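# Set the brass-cup pan beside the fly press

## Task

Lower the round pan holding the brass cups so it sits level on the bench immediately left of the fly press, next to the corner of the press bed closest to the robot arms, with no cup lost from the pan.

## Robot and tools

Robot: two arms, left_arm and right_arm, each ending in a five-finger hand (right_arm a right hand, left_arm its mirror image). Bases in the scene frame: left_arm at (-0.003, +0.344, 0) m, quat_wxyz (+1.000, 0, 0, +0.028); right_arm at (-0.026, -0.378, -0.002) m, quat_wxyz (+1.000, 0, 0, -0.015). A post stands on the floor behind the arms. Loose objects may occasionally get a brief nudge.

Frames. Scene frame: origin at table-top height midway between the nominal bases, +z up, +x out over the table, left_arm on the +y side (not the image side). Each arm's reported hand poses, velocities and targets are in that arm's own base frame; offsets also use that arm's base axes, and rotations pivot about its Hand target position. Readings can be off by a few cm, more at long reach.

Hand point: a spot moving with the palm, 0.05 m in front of it and 0.15 m along the fingers from the wrist mount. Its +z runs along straight fingers, +y out of the palm, +x across the palm away from the thumb on the right hand (toward the thumb on the left hand). Straight fingertips reach 0.06 to 0.07 m past it along +z, finger centre lines 0.06 m behind it along -y. A wrist bracket on the little-finger side can strike objects.

The 28-number row (every value in [-1, 1], always all 28 even if one arm moves): left_arm dx, dy, dz, rx, ry, rz; left hand little, ring, middle, index, thumb_bend, thumb_turn, force_limit, speed; then the same 14 for right_arm and its hand. Pose numbers are offsets, not poses: they count from that arm's Hand target at the start of the action (each row counts from that same start, not the prior row), so resending an offset moves further. 1.0 equals 0.6 m for dx, dy, dz or 180 degrees for rx, ry, rz, which form one rotation vector. Zeros in all six pose numbers ask nothing new of that arm. Translation longer than 1.0 in total may be shortened.

Hand numbers are targets, not offsets: fingers -1 straight, +1 curled; thumb_bend -1 straight, +1 fully bent; thumb_turn -1 beside the palm, +1 opposite the fingers. force_limit maps -1..+1 to roughly 0..10 N at the fingertip (0..15 N for the two thumb motors). speed rises linearly from near zero at -1 to full at +0.48 and stays full above; full speed covers the whole travel in 0.49 s. Close at speed -0.94 or below for gentle grips. There is no keep-as-is value: to leave a hand alone, repeat the last eight numbers actually executed for it; if none yet, send its hand_measured six plus hand_force_limit and hand_speed. A motor only starts when its target changes by 0.002 or more; to squeeze harder, raise force_limit and send a target more closed than hand_measured; to loosen, send one more open. With the thumb turned in, the hand encloses objects about 0.035 to 0.065 m thick, or handles down to about 0.025 m; thumb tip against index pad can pinch a light object up to about 0.08 m.

Tools:
- execute_actions(actions, cameras): actions is a list of actions, each a table of 1 to 15 rows of 28 numbers, one row per 1/30 s step; short tables repeat their last row to step 15. Images come back only for an empty actions list or when cameras names them (["all"] for all). Camera names: cam_head_left, cam_head_right, cam_high, cam_low, cam_left_wrist, cam_right_wrist.
- move(target, speed, blend, blocking, cameras): target is one 28-number row or a list of up to 15 rows; pose parts are offsets from each arm's Hand target at the call's start (every row from that same start). speed is path top speed in m/s, 0.002 to 4.3, default 0.25 (turns up to twice that in rad/s), one value or one per target. blend, in m, rounds corners between listed targets; 0 stops at each. Paths are straight, do not avoid obstacles or the other arm, end together, and stop after 10 s. blocking=false returns after about 0.5 s while motion continues. Hand numbers of the first target are sent at the start; later ones on arrival once things are still.
- wait(seconds, cameras): 0 to 3600 s, sends nothing new; a running move continues.
- stop(cameras): brakes the running move.
- zoom_image(camera, region): region [x0, y0, x1, y1] in pixels of that camera's latest image, at most 504 by 504.
- show_instructions(): shows the reference pages.
- finished_scene(scene): ends the scene irreversibly; scene is 1 or omitted.

Results: end_effector_position (m) and end_effector_quat_wxyz in each base frame; Hand target is the last commanded pose after clipping, the base for the next offsets. Arms often settle 1 to 3 cm (up to 5 cm) off, usually low; that is not contact. A later execute_actions call, even with zero offsets, re-asks for the target; otherwise send the remaining gap as an offset. Commanded orientation is clipped to within 40 degrees of the measured one each step. The move line reports the ending (done, off_target, moving, held, fault) and limits (paced = pose clipped, held = steps withheld). hand_measured, hand_stopped_by (moving, target, force, stalled, fault) and hand_load_n list six values in motor order; a dropped load shows as hand_load_n near 0. Joint torques are raw drive outputs with offsets and noise.

Avoid: dropping the pan or cups even a few mm, releasing moving parts, fast contact or pressing far past a surface, striking the press or heavy items, anything leaving the table, the two hands or arms touching each other, closing one hand on the other's fingers, and long holds at full stretch, which heat motors toward an over-temperature fault that drops the arm. Passing near an arm's own base can whip its elbow around.

Each tool is called after "Call:" by a JSON object that holds its "method" and its "body".

Reference images:

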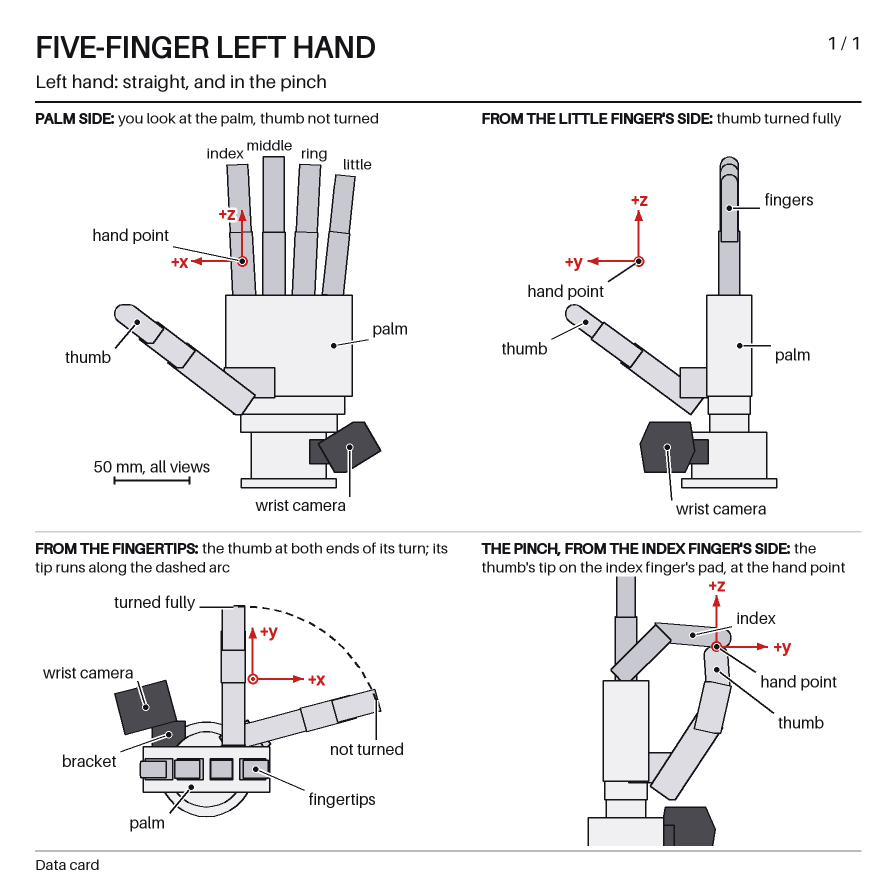

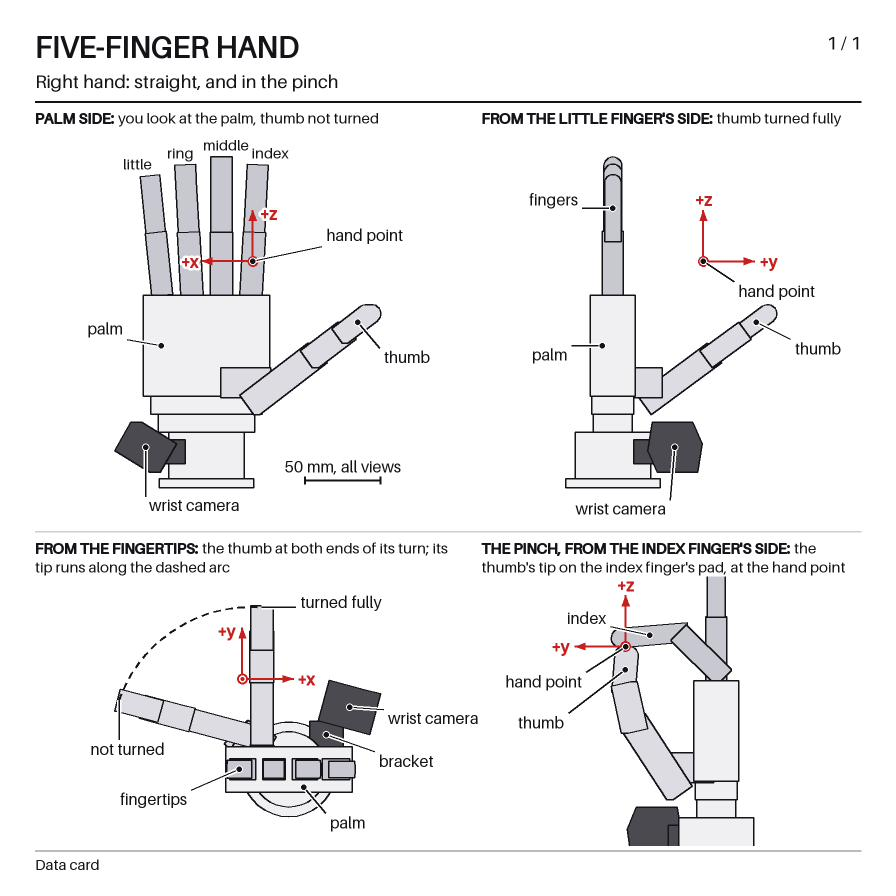

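## Session

Call:
{"method": "execute_actions", "body": {"actions": []}}

Scene clock: 0.00 s.
left_arm: end_effector_position=(+0.3594, +0.0983, +0.2011) hand_measured=(-1.000, -1.000, -1.000, -1.000, -1.000, -1.000) hand_load_n=(+0.0, +0.0, +0.0, +0.0, +0.0, +0.0) hand_stopped_by=(target, target, target, target, target, target) hand_force_limit=0.00 hand_speed=-0.80 end_effector_quat_wxyz=(+0.030, +0.185, +0.978, +0.092) | right_arm: end_effector_position=(+0.3275, +0.4264, +0.1738) hand_measured=(-1.000, -1.000, -1.000, -1.000, -1.000, -1.000) hand_load_n=(+0.0, +0.0, +0.0, +0.0, +0.0, +0.0) hand_stopped_by=(target, target, target, target, target, target) hand_force_limit=0.00 hand_speed=-0.80 end_effector_quat_wxyz=(+0.162, +0.733, +0.659, +0.045)
Joint positions: left_arm=[-0.001 1.242 1.094 -1.328 -0.169 1.952] | right_arm=[1.154 1.795 1.594 -1.424 0.334 -1.873]
Joint velocities: within noise
Joint torques (N m): no reading
Heat: left arm: hottest elbow 32 °C; right arm: hottest shoulder 31 °C.
Hand target: left_arm +0.3672, +0.0984, +0.2122; +0.045, +0.183, +0.977, +0.095 | right_arm +0.3301, +0.4321, +0.1839; +0.157, +0.734, +0.658, +0.057

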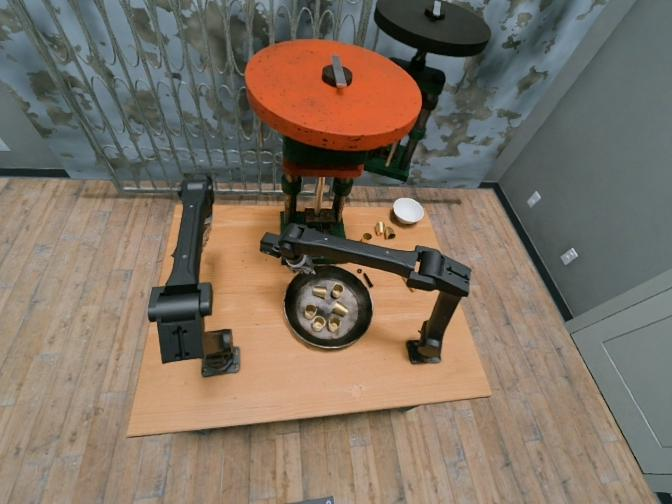

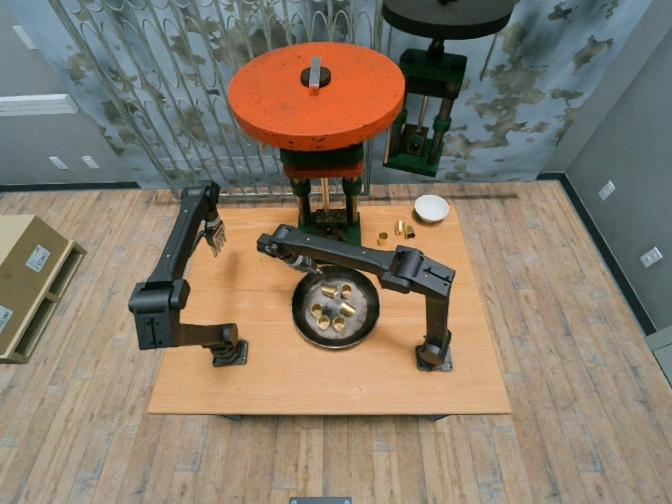

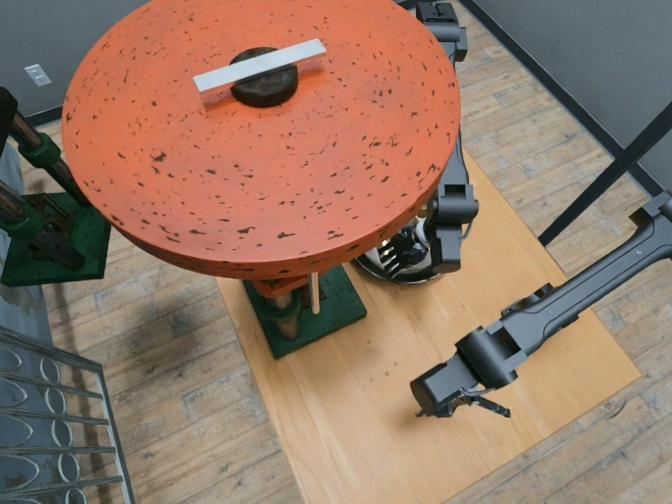

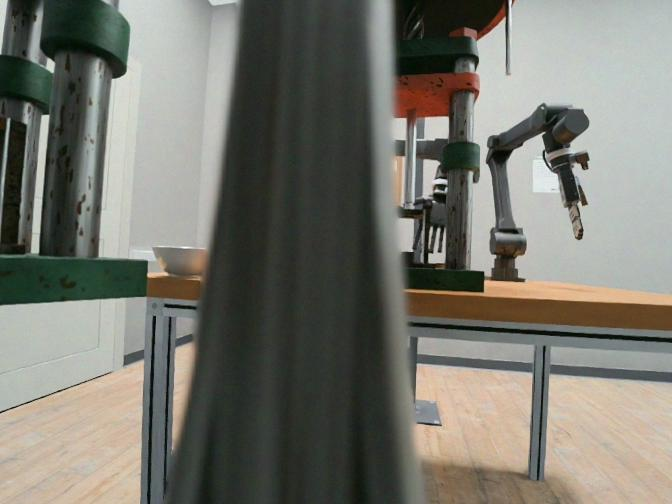

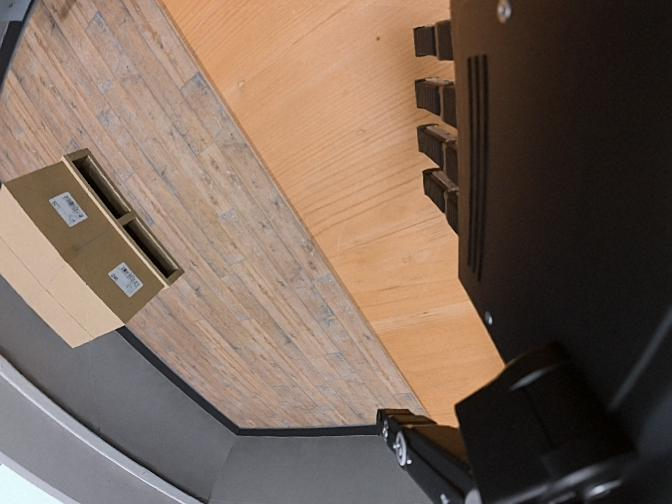

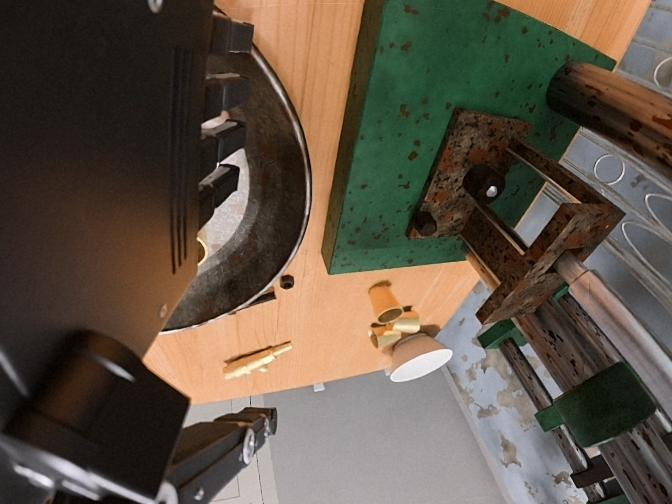

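Call:
{"method": "zoom_image", "body": {"camera": "cam_head_right", "region": [230, 170, 480, 370]}}

Call:
{"method": "zoom_image", "body": {"camera": "cam_head_left", "region": [230, 170, 480, 370]}}

Call:
{"method": "zoom_image", "body": {"camera": "cam_high", "region": [220, 150, 520, 400]}}

Scaled by 2.016 from the camera's image (finer frame: 960x720).

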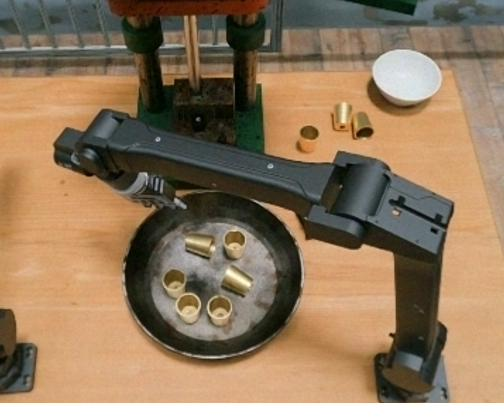

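Scaled by 2.016 from the camera's image (finer frame: 960x720).

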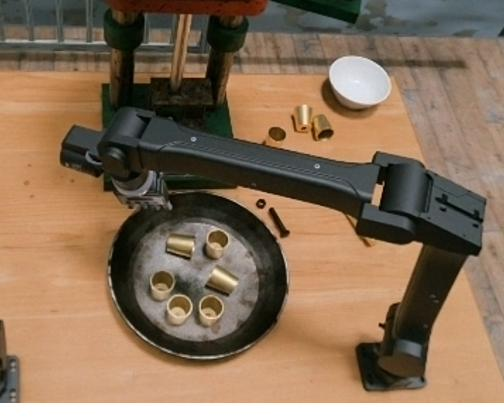

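Scaled by 1.680 from the camera's image (finer frame: 960x720).

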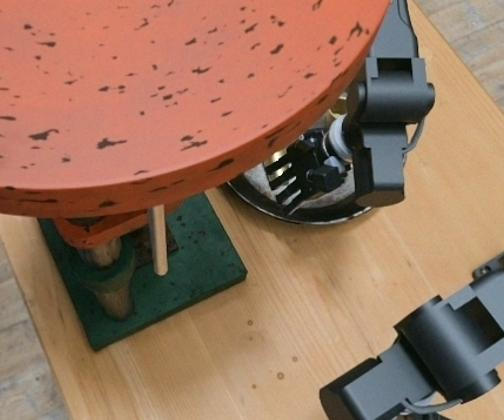

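Call:
{"method": "zoom_image", "body": {"camera": "cam_head_right", "region": [130, 320, 260, 420]}}

Call:
{"method": "zoom_image", "body": {"camera": "cam_head_right", "region": [390, 320, 520, 420]}}

Call:
{"method": "zoom_image", "body": {"camera": "cam_low", "region": [350, 60, 650, 320]}}

Call:
{"method": "zoom_image", "body": {"camera": "cam_right_wrist", "region": [150, 0, 650, 400]}}

Scaled by 3.877 from the camera's image (finer frame: 960x720).

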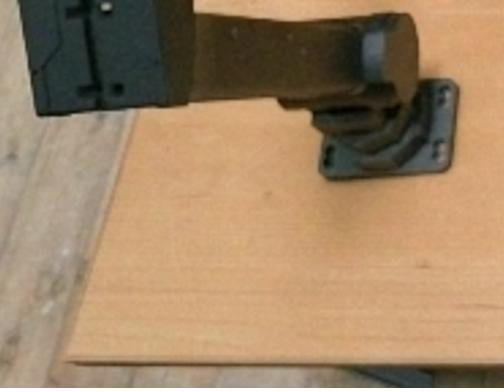

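Scaled by 3.877 from the camera's image (finer frame: 960x720).

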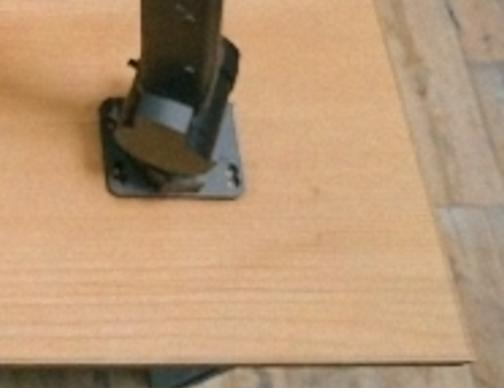

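Scaled by 1.680 from the camera's image (finer frame: 960x720).

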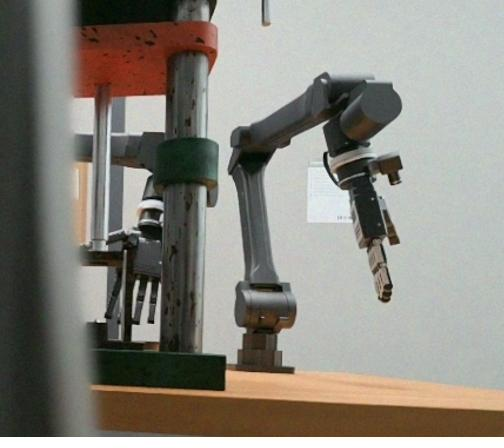

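Scaled by 1.008 from the camera's image (finer frame: 960x720).

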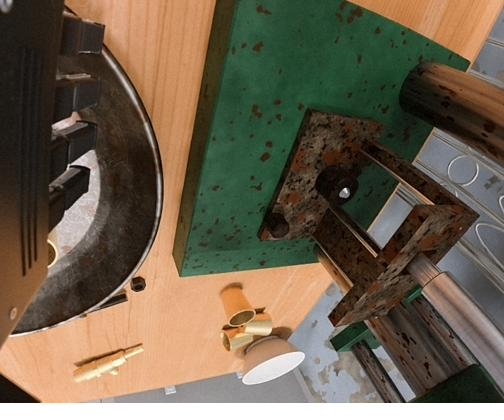

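Call:
{"method": "move", "body": {"target": [[0,0,0,0,0,0,-1,-1,-1,-1,-1,-1,0,-0.8, -0.03,-0.08,0.12,0,0,-0.05,-1,-1,-1,-1,-1,-1,0,-0.8],[0,0,0,0,0,0,-1,-1,-1,-1,-1,-1,0,-0.8, -0.08,-0.6,0.16,0,0,-0.33,-1,-1,-1,-1,-1,-1,0,-0.8]], "blend": 0.04, "speed": 0.2, "cameras": ["all"]}}

Scene clock: 89.37 s.
left_arm: end_effector_position=(+0.3594, +0.0983, +0.2011) hand_measured=(-1.000, -1.000, -1.000, -1.000, -1.000, -1.000) hand_load_n=(+0.0, +0.0, +0.0, +0.0, +0.0, +0.0) hand_stopped_by=(target, target, target, target, target, target) hand_force_limit=0.00 hand_speed=-0.80 end_effector_quat_wxyz=(+0.030, +0.185, +0.978, +0.092) | right_arm: end_effector_position=(+0.2843, +0.0776, +0.2756) hand_measured=(-1.000, -1.000, -1.000, -1.000, -1.000, -1.000) hand_load_n=(+0.0, +0.0, +0.0, +0.0, +0.0, +0.0) hand_stopped_by=(target, target, target, target, target, target) hand_force_limit=0.00 hand_speed=-0.80 end_effector_quat_wxyz=(+0.154, +0.963, +0.222, +0.012)
Joint positions: left_arm=[-0.001 1.242 1.094 -1.328 -0.169 1.952] | right_arm=[0.638 1.232 1.243 -1.686 0.292 -1.371]
Joint torques (N m): left_arm=[0.38 -7.77 11.28 0.64 -0.14 -0.05] | right_arm=[-1.79 -6.36 6.71 -0.85 0.27 0.09]
Heat: left arm: hottest elbow 37 °C; right arm: hottest shoulder 33 °C.
Hand target: left_arm +0.3672, +0.0984, +0.2122; +0.045, +0.183, +0.977, +0.095 | right_arm +0.2820, +0.0722, +0.2799; +0.164, +0.964, +0.208, -0.029
Off the commanded pose: left_arm 0.014 m, 2 deg | right_arm 0.007 m, 5 deg.
joint sent to its limit (right arm) — joint 4 (wrist pitch), lower limit. The joint targets are off in orientation, not in position.
move: off_target (right_arm)

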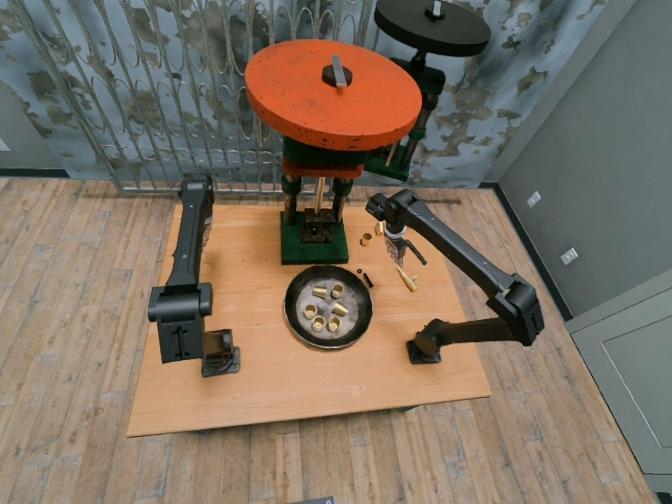

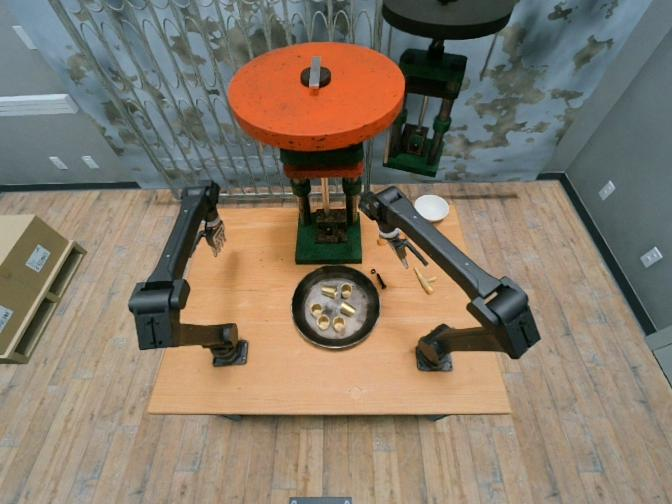

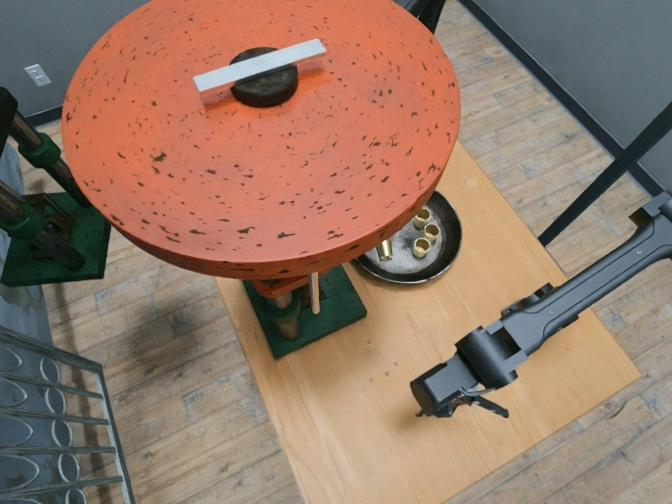

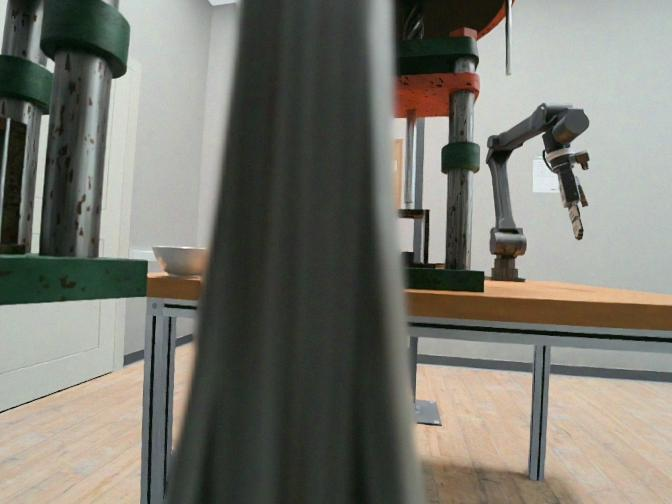

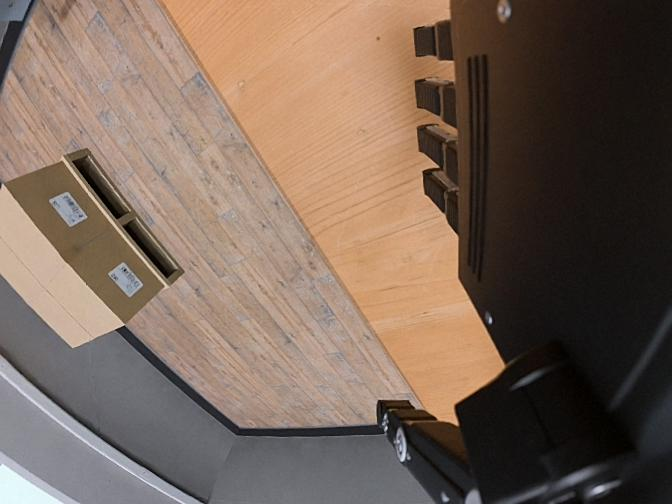

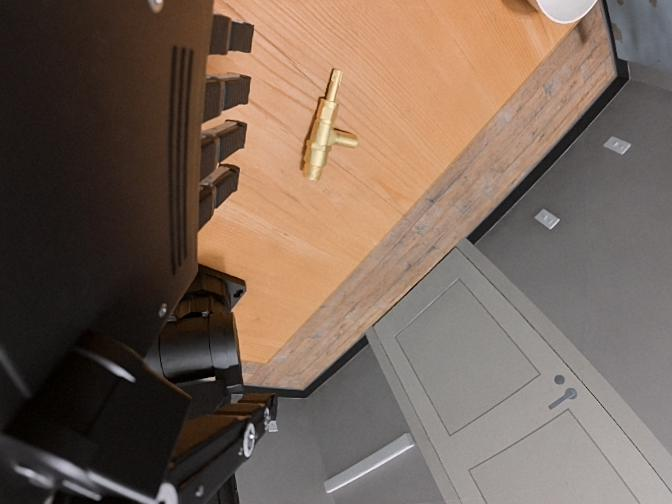

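Call:
{"method": "zoom_image", "body": {"camera": "cam_head_right", "region": [200, 200, 400, 360]}}

Call:
{"method": "zoom_image", "body": {"camera": "cam_head_left", "region": [190, 200, 390, 360]}}

Call:
{"method": "zoom_image", "body": {"camera": "cam_high", "region": [230, 150, 530, 380]}}

Scaled by 2.520 from the camera's image (finer frame: 960x720).

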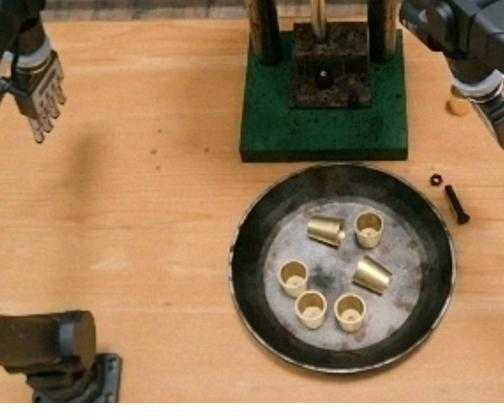

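Scaled by 2.520 from the camera's image (finer frame: 960x720).

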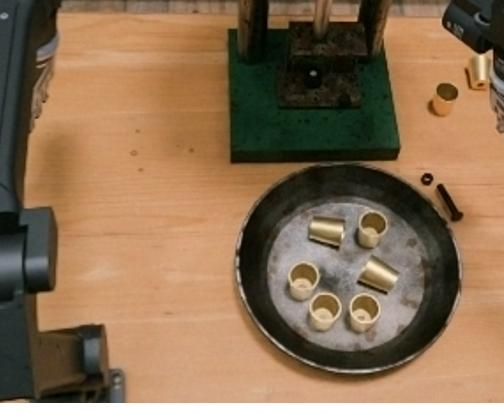

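Scaled by 1.680 from the camera's image (finer frame: 960x720).

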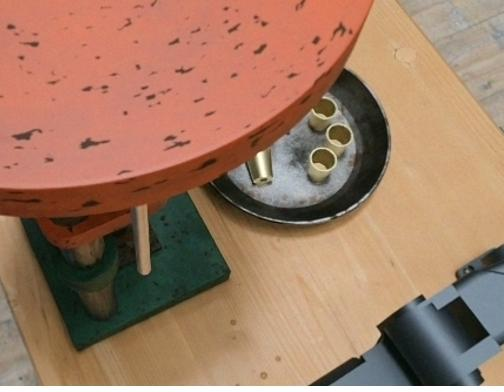

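Call:
{"method": "move", "body": {"target": [-0.4247,-0.515,-0.05,-0.0599,0.0304,0.1011,-1,-1,-1,-1,-1,-1,0,-0.8, 0,0,0,0,0,0,-1,-1,-1,-1,-1,-1,0,-0.8], "speed": 0.15, "cameras": ["all"]}}

Scene clock: 174.33 s.
left_arm: end_effector_position=(+0.1090, -0.1969, +0.1758) hand_measured=(-1.000, -1.000, -1.000, -1.000, -1.000, -1.000) hand_load_n=(+0.0, +0.0, +0.0, +0.0, +0.0, +0.0) hand_stopped_by=(target, target, target, target, target, target) hand_force_limit=0.00 hand_speed=-0.80 end_effector_quat_wxyz=(-0.010, +0.025, +1.000, +0.014) | right_arm: end_effector_position=(+0.2843, +0.0776, +0.2756) hand_measured=(-1.000, -1.000, -1.000, -1.000, -1.000, -1.000) hand_load_n=(+0.0, +0.0, +0.0, +0.0, -0.5, +0.0) hand_stopped_by=(target, target, target, target, target, target) hand_force_limit=0.00 hand_speed=-0.80 end_effector_quat_wxyz=(+0.154, +0.963, +0.222, +0.012)
Joint positions: left_arm=[-1.08 1.138 0.977 -1.444 0.004 0.541] | right_arm=[0.638 1.232 1.243 -1.686 0.292 -1.371]
Joint torques (N m): left_arm=[-0.38 -5.66 11.28 0.87 -0.07 -0.18] | right_arm=[-1.79 -6.71 6.71 -0.85 0.22 0.08]
Heat: left arm: hottest elbow 38 °C; right arm: hottest shoulder 31 °C.
Hand target: left_arm +0.1125, -0.2107, +0.1821; +0.000, +0.026, +1.000, +0.000 | right_arm +0.2820, +0.0722, +0.2800; +0.164, +0.964, +0.208, -0.028
Off the commanded pose: left_arm 0.015 m, 2 deg | right_arm 0.007 m, 5 deg.
joint sent to its limit (right arm) — joint 4 (wrist pitch), lower limit. The joint targets are off in orientation, not in position.
move: off_target (left_arm)

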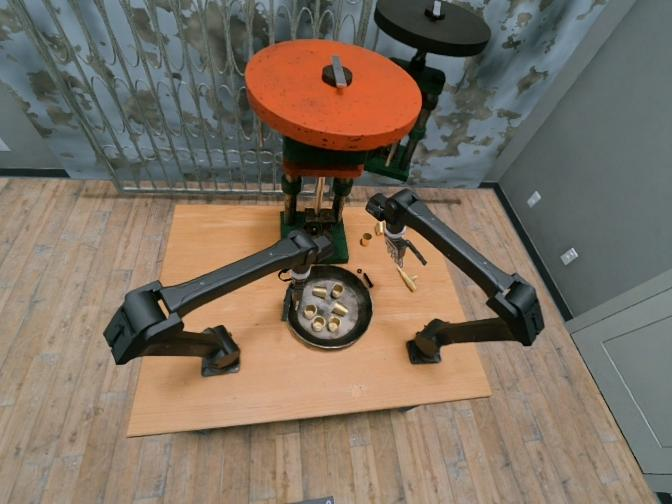

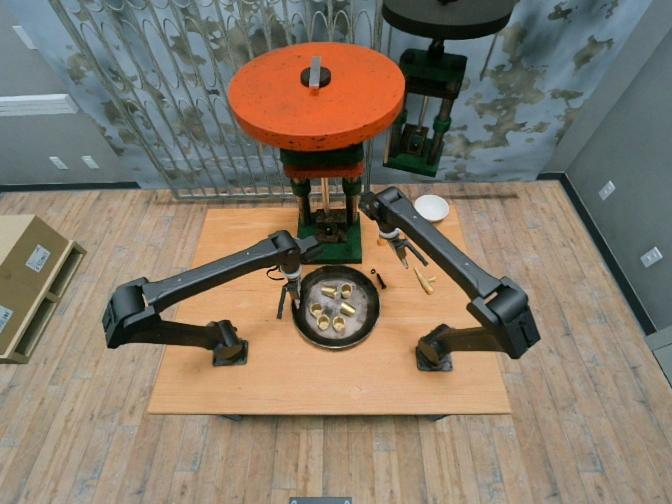

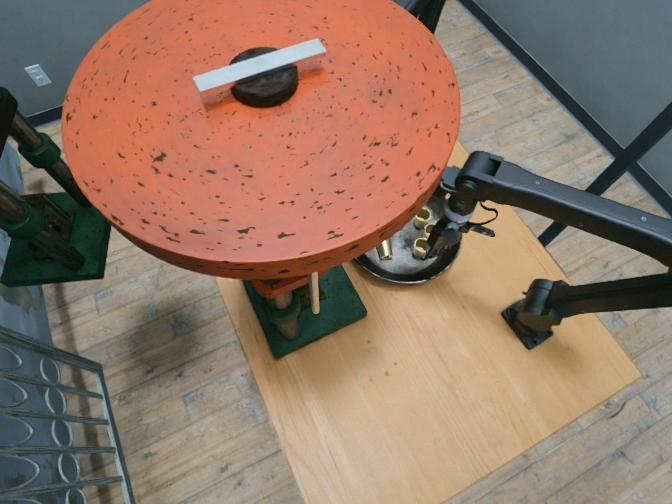

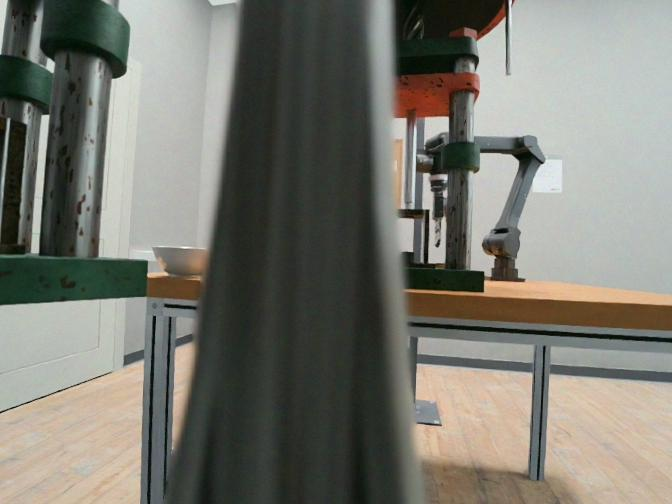

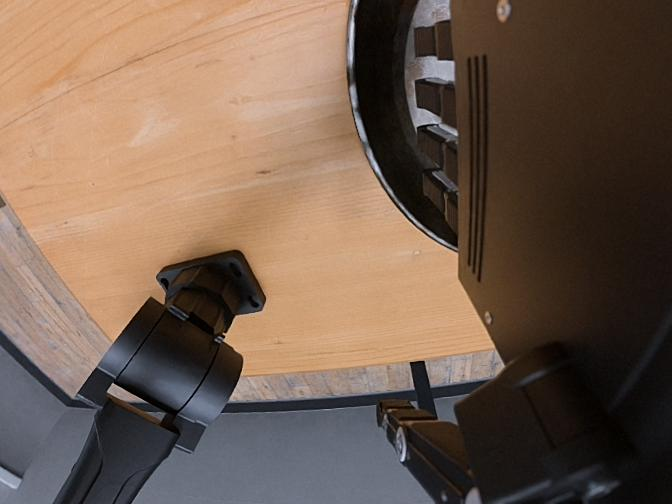

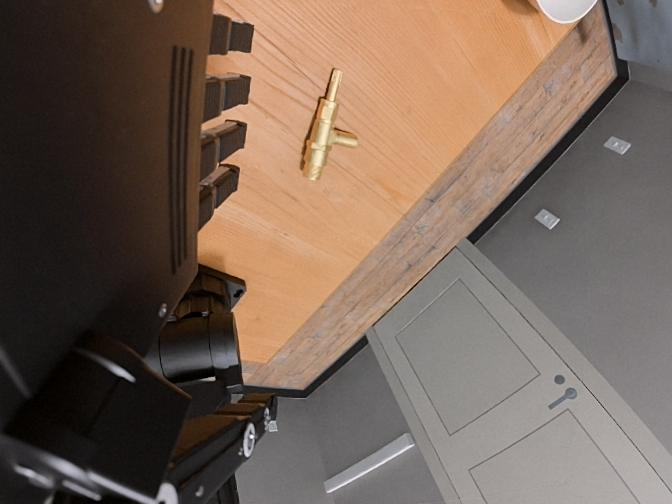

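Call:
{"method": "zoom_image", "body": {"camera": "cam_head_right", "region": [240, 220, 400, 360]}}

Call:
{"method": "zoom_image", "body": {"camera": "cam_high", "region": [340, 130, 540, 300]}}

Call:
{"method": "zoom_image", "body": {"camera": "cam_left_wrist", "region": [300, 0, 500, 260]}}

Scaled by 3.150 from the camera's image (finer frame: 960x720).

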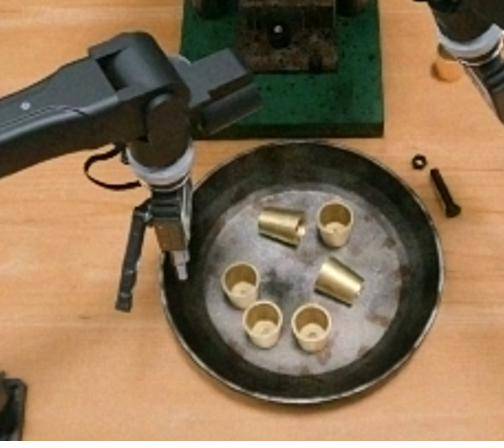

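Scaled by 2.520 from the camera's image (finer frame: 960x720).

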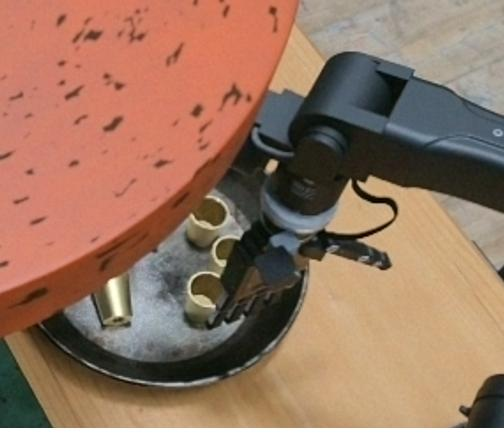

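Scaled by 1.938 from the camera's image (finer frame: 960x720).

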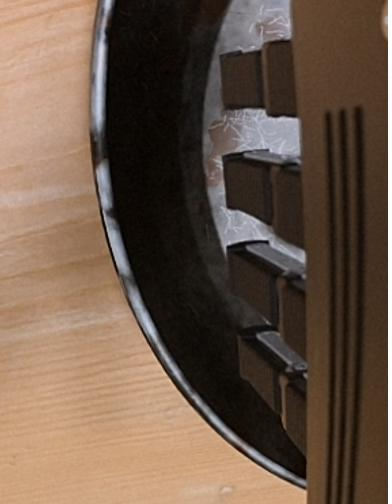

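Call:
{"method": "move", "body": {"target": [0,-0.012,-0.12,0,0,0,-1,-1,-1,-1,-1,-1,0,-0.8, 0,0,0,0,0,0,-1,-1,-1,-1,-1,-1,0,-0.8], "speed": 0.08, "cameras": ["cam_head_right","cam_high","cam_left_wrist","cam_low"]}}

Call:
{"method": "zoom_image", "body": {"camera": "cam_head_right", "region": [240, 220, 400, 360]}}

Call:
{"method": "zoom_image", "body": {"camera": "cam_high", "region": [340, 130, 540, 300]}}

Call:
{"method": "zoom_image", "body": {"camera": "cam_left_wrist", "region": [300, 0, 500, 260]}}

Scene clock: 199.20 s.
left_arm: end_effector_position=(+0.1151, -0.2151, +0.1145) hand_measured=(-1.000, -1.000, -1.000, -1.000, -1.000, -1.000) hand_load_n=(+0.0, +0.5, +0.0, +0.0, +0.0, +0.0) hand_stopped_by=(target, target, target, target, target, target) hand_force_limit=0.00 hand_speed=-0.80 end_effector_quat_wxyz=(-0.002, +0.025, +1.000, -0.001) | right_arm: end_effector_position=(+0.2843, +0.0776, +0.2756) hand_measured=(-1.000, -1.000, -1.000, -1.000, -1.000, -1.000) hand_load_n=(+0.0, +0.0, +0.0, +0.0, +0.0, +0.0) hand_stopped_by=(target, target, target, target, target, target) hand_force_limit=0.00 hand_speed=-0.80 end_effector_quat_wxyz=(+0.154, +0.963, +0.222, +0.012)
Joint positions: left_arm=[-1.091 1.209 0.872 -1.235 0.003 0.53] | right_arm=[0.638 1.232 1.243 -1.686 0.292 -1.371]
Joint torques (N m): left_arm=[-0.5 -6.3 7.98 0.92 -0.11 -0.16] | right_arm=[-1.73 -6.89 6.76 -0.85 0.24 0.11]
Heat: left arm: hottest elbow 38 °C; right arm: hottest shoulder 31 °C.
Hand target: left_arm +0.1124, -0.2180, +0.1102; +0.000, +0.026, +1.000, +0.000 | right_arm +0.2820, +0.0722, +0.2800; +0.164, +0.964, +0.208, -0.028
Off the commanded pose: left_arm 0.006 m, 0 deg | right_arm 0.007 m, 5 deg.
joint sent to its limit (right arm) — joint 4 (wrist pitch), lower limit. The joint targets are off in orientation, not in position.
move: done
Images, in order (width x height): cam_head_right 672x504, cam_high 672x504, cam_low 672x504, cam_left_wrist 672x504.

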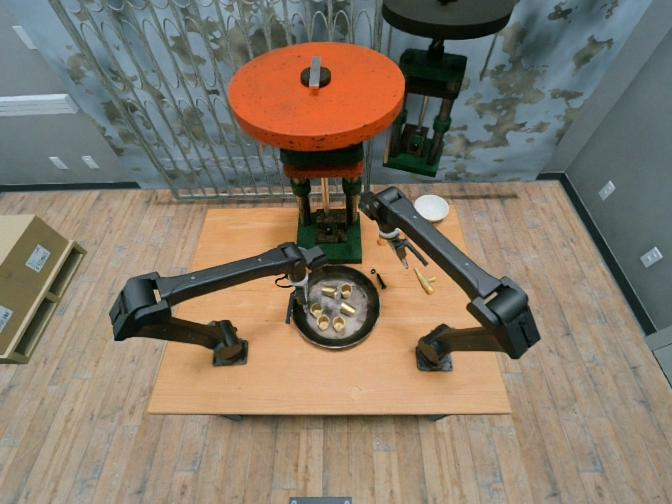

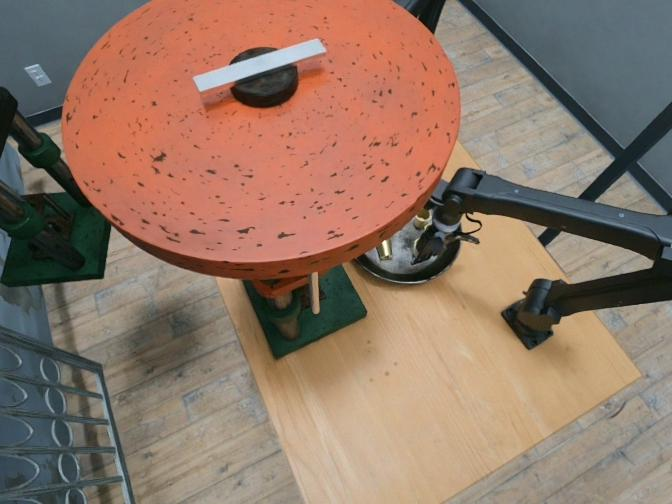

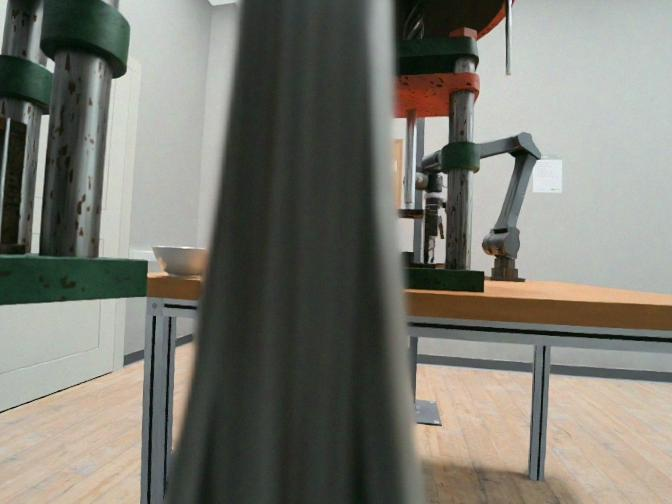

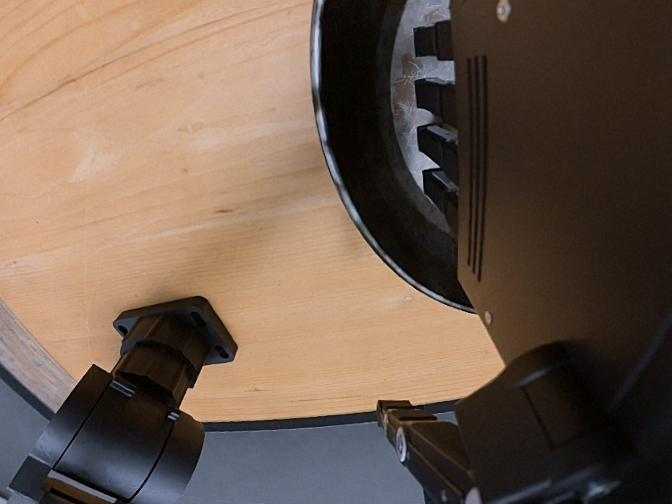

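Scaled by 3.150 from the camera's image (finer frame: 960x720).

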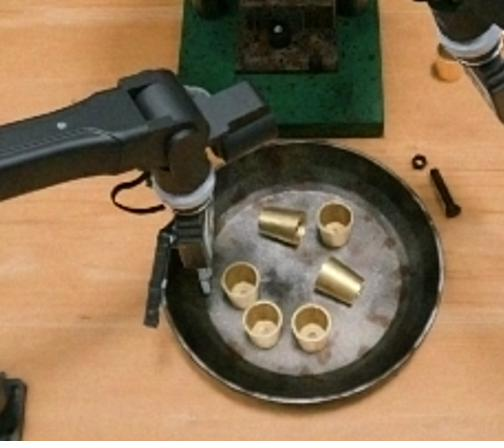

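Scaled by 2.520 from the camera's image (finer frame: 960x720).

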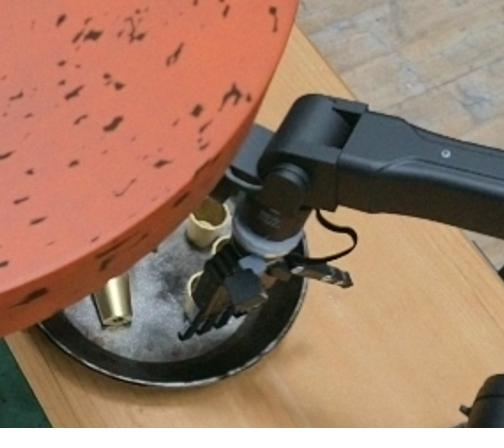

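Scaled by 1.938 from the camera's image (finer frame: 960x720).

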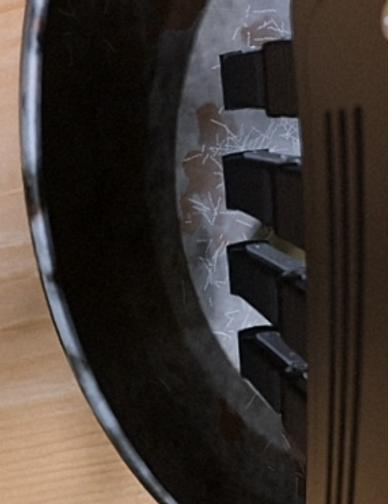

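Call:
{"method": "move", "body": {"target": [0,0.013,-0.045,0,0,0,-1,-1,-1,-1,-1,-1,0,-0.8, 0,0,0,0,0,0,-1,-1,-1,-1,-1,-1,0,-0.8], "speed": 0.05, "cameras": ["cam_head_right","cam_high","cam_left_wrist","cam_low"]}}

Call:
{"method": "zoom_image", "body": {"camera": "cam_head_right", "region": [240, 220, 400, 360]}}

Call:
{"method": "zoom_image", "body": {"camera": "cam_high", "region": [340, 130, 540, 300]}}

Call:
{"method": "zoom_image", "body": {"camera": "cam_left_wrist", "region": [300, 0, 500, 260]}}

Scene clock: 209.83 s.
left_arm: end_effector_position=(+0.1122, -0.2095, +0.0877) hand_measured=(-1.000, -1.000, -1.000, -1.000, -1.000, -1.000) hand_load_n=(+0.0, +0.0, +0.0, +0.0, +0.0, +0.0) hand_stopped_by=(target, target, target, target, target, target) hand_force_limit=0.00 hand_speed=-0.80 end_effector_quat_wxyz=(-0.001, +0.025, +1.000, -0.001) | right_arm: end_effector_position=(+0.2843, +0.0776, +0.2756) hand_measured=(-1.000, -1.000, -1.000, -1.000, -1.000, -1.000) hand_load_n=(+0.0, +0.0, +0.0, +0.0, +0.0, +0.0) hand_stopped_by=(target, target, target, target, target, target) hand_force_limit=0.00 hand_speed=-0.80 end_effector_quat_wxyz=(+0.154, +0.963, +0.222, +0.012)
Joint positions: left_arm=[-1.091 1.219 0.806 -1.156 0.003 0.529] | right_arm=[0.638 1.232 1.243 -1.686 0.292 -1.371]
Joint torques (N m): left_arm=[0.5 -6.01 7.75 1.05 -0.08 -0.05] | right_arm=[-1.67 -6.59 6.79 -0.9 0.25 0.08]
Heat: left arm: hottest elbow 37 °C; right arm: hottest shoulder 31 °C.
Hand target: left_arm +0.1124, -0.2101, +0.0831; +0.000, +0.026, +1.000, +0.000 | right_arm +0.2820, +0.0722, +0.2800; +0.164, +0.964, +0.208, -0.028
Off the commanded pose: left_arm 0.005 m, 0 deg | right_arm 0.007 m, 5 deg.
joint sent to its limit (right arm) — joint 4 (wrist pitch), lower limit. The joint targets are off in orientation, not in position.
move: done
Images, in order (width x height): cam_head_right 672x504, cam_high 672x504, cam_low 672x504, cam_left_wrist 672x504.

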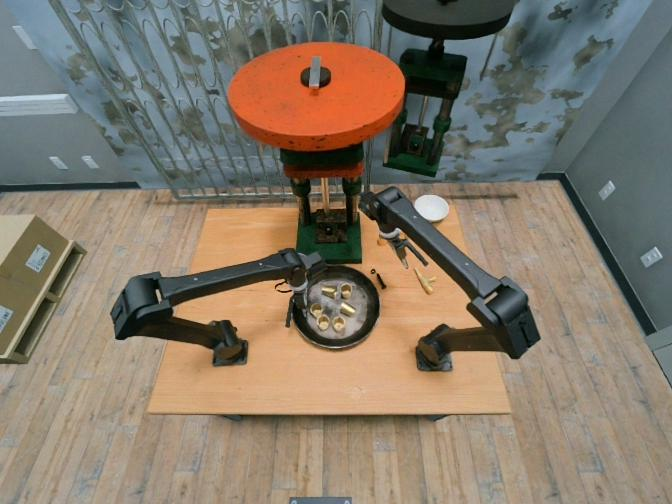

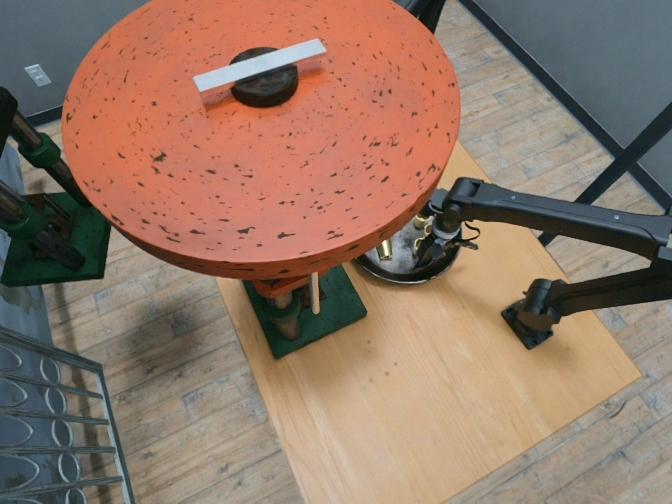

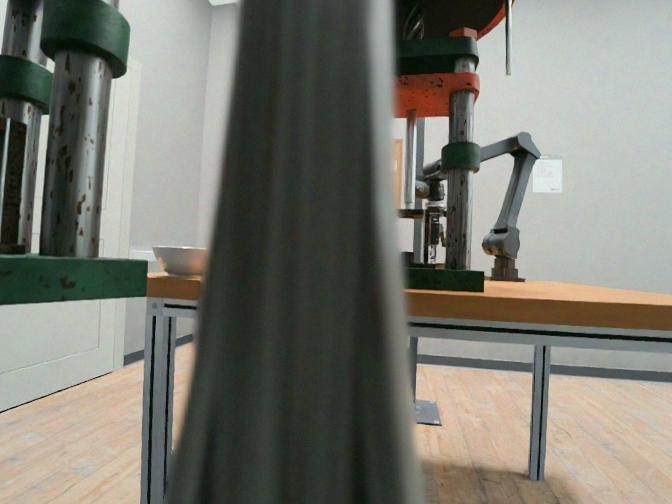

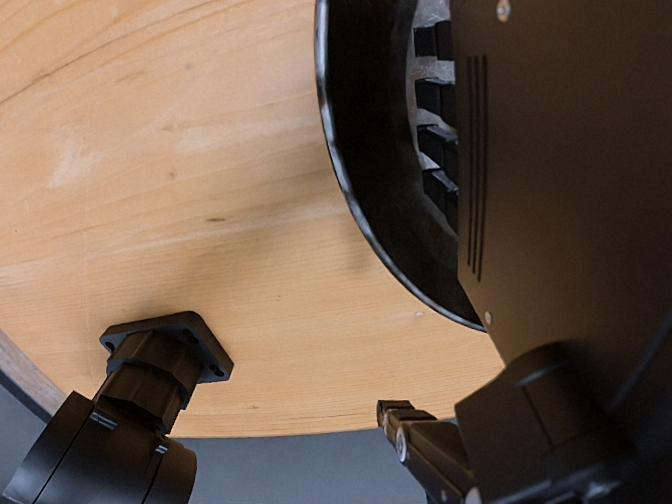

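Scaled by 3.150 from the camera's image (finer frame: 960x720).

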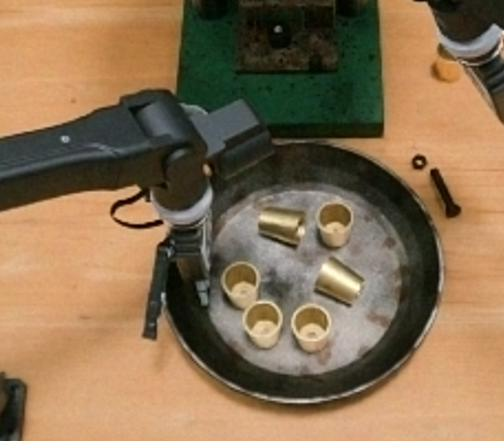

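Scaled by 2.520 from the camera's image (finer frame: 960x720).

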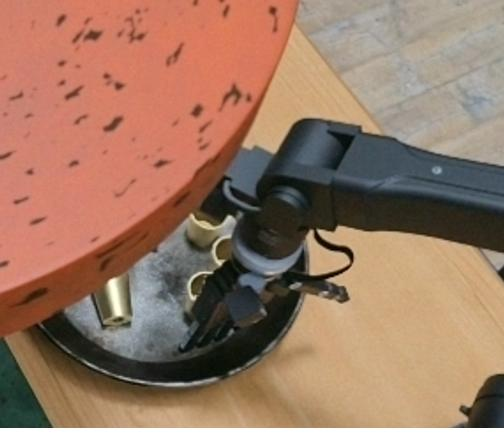

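Scaled by 1.938 from the camera's image (finer frame: 960x720).

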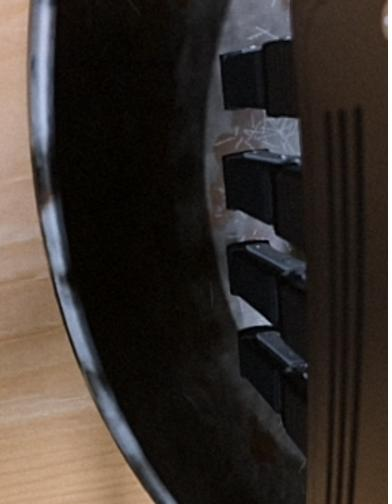

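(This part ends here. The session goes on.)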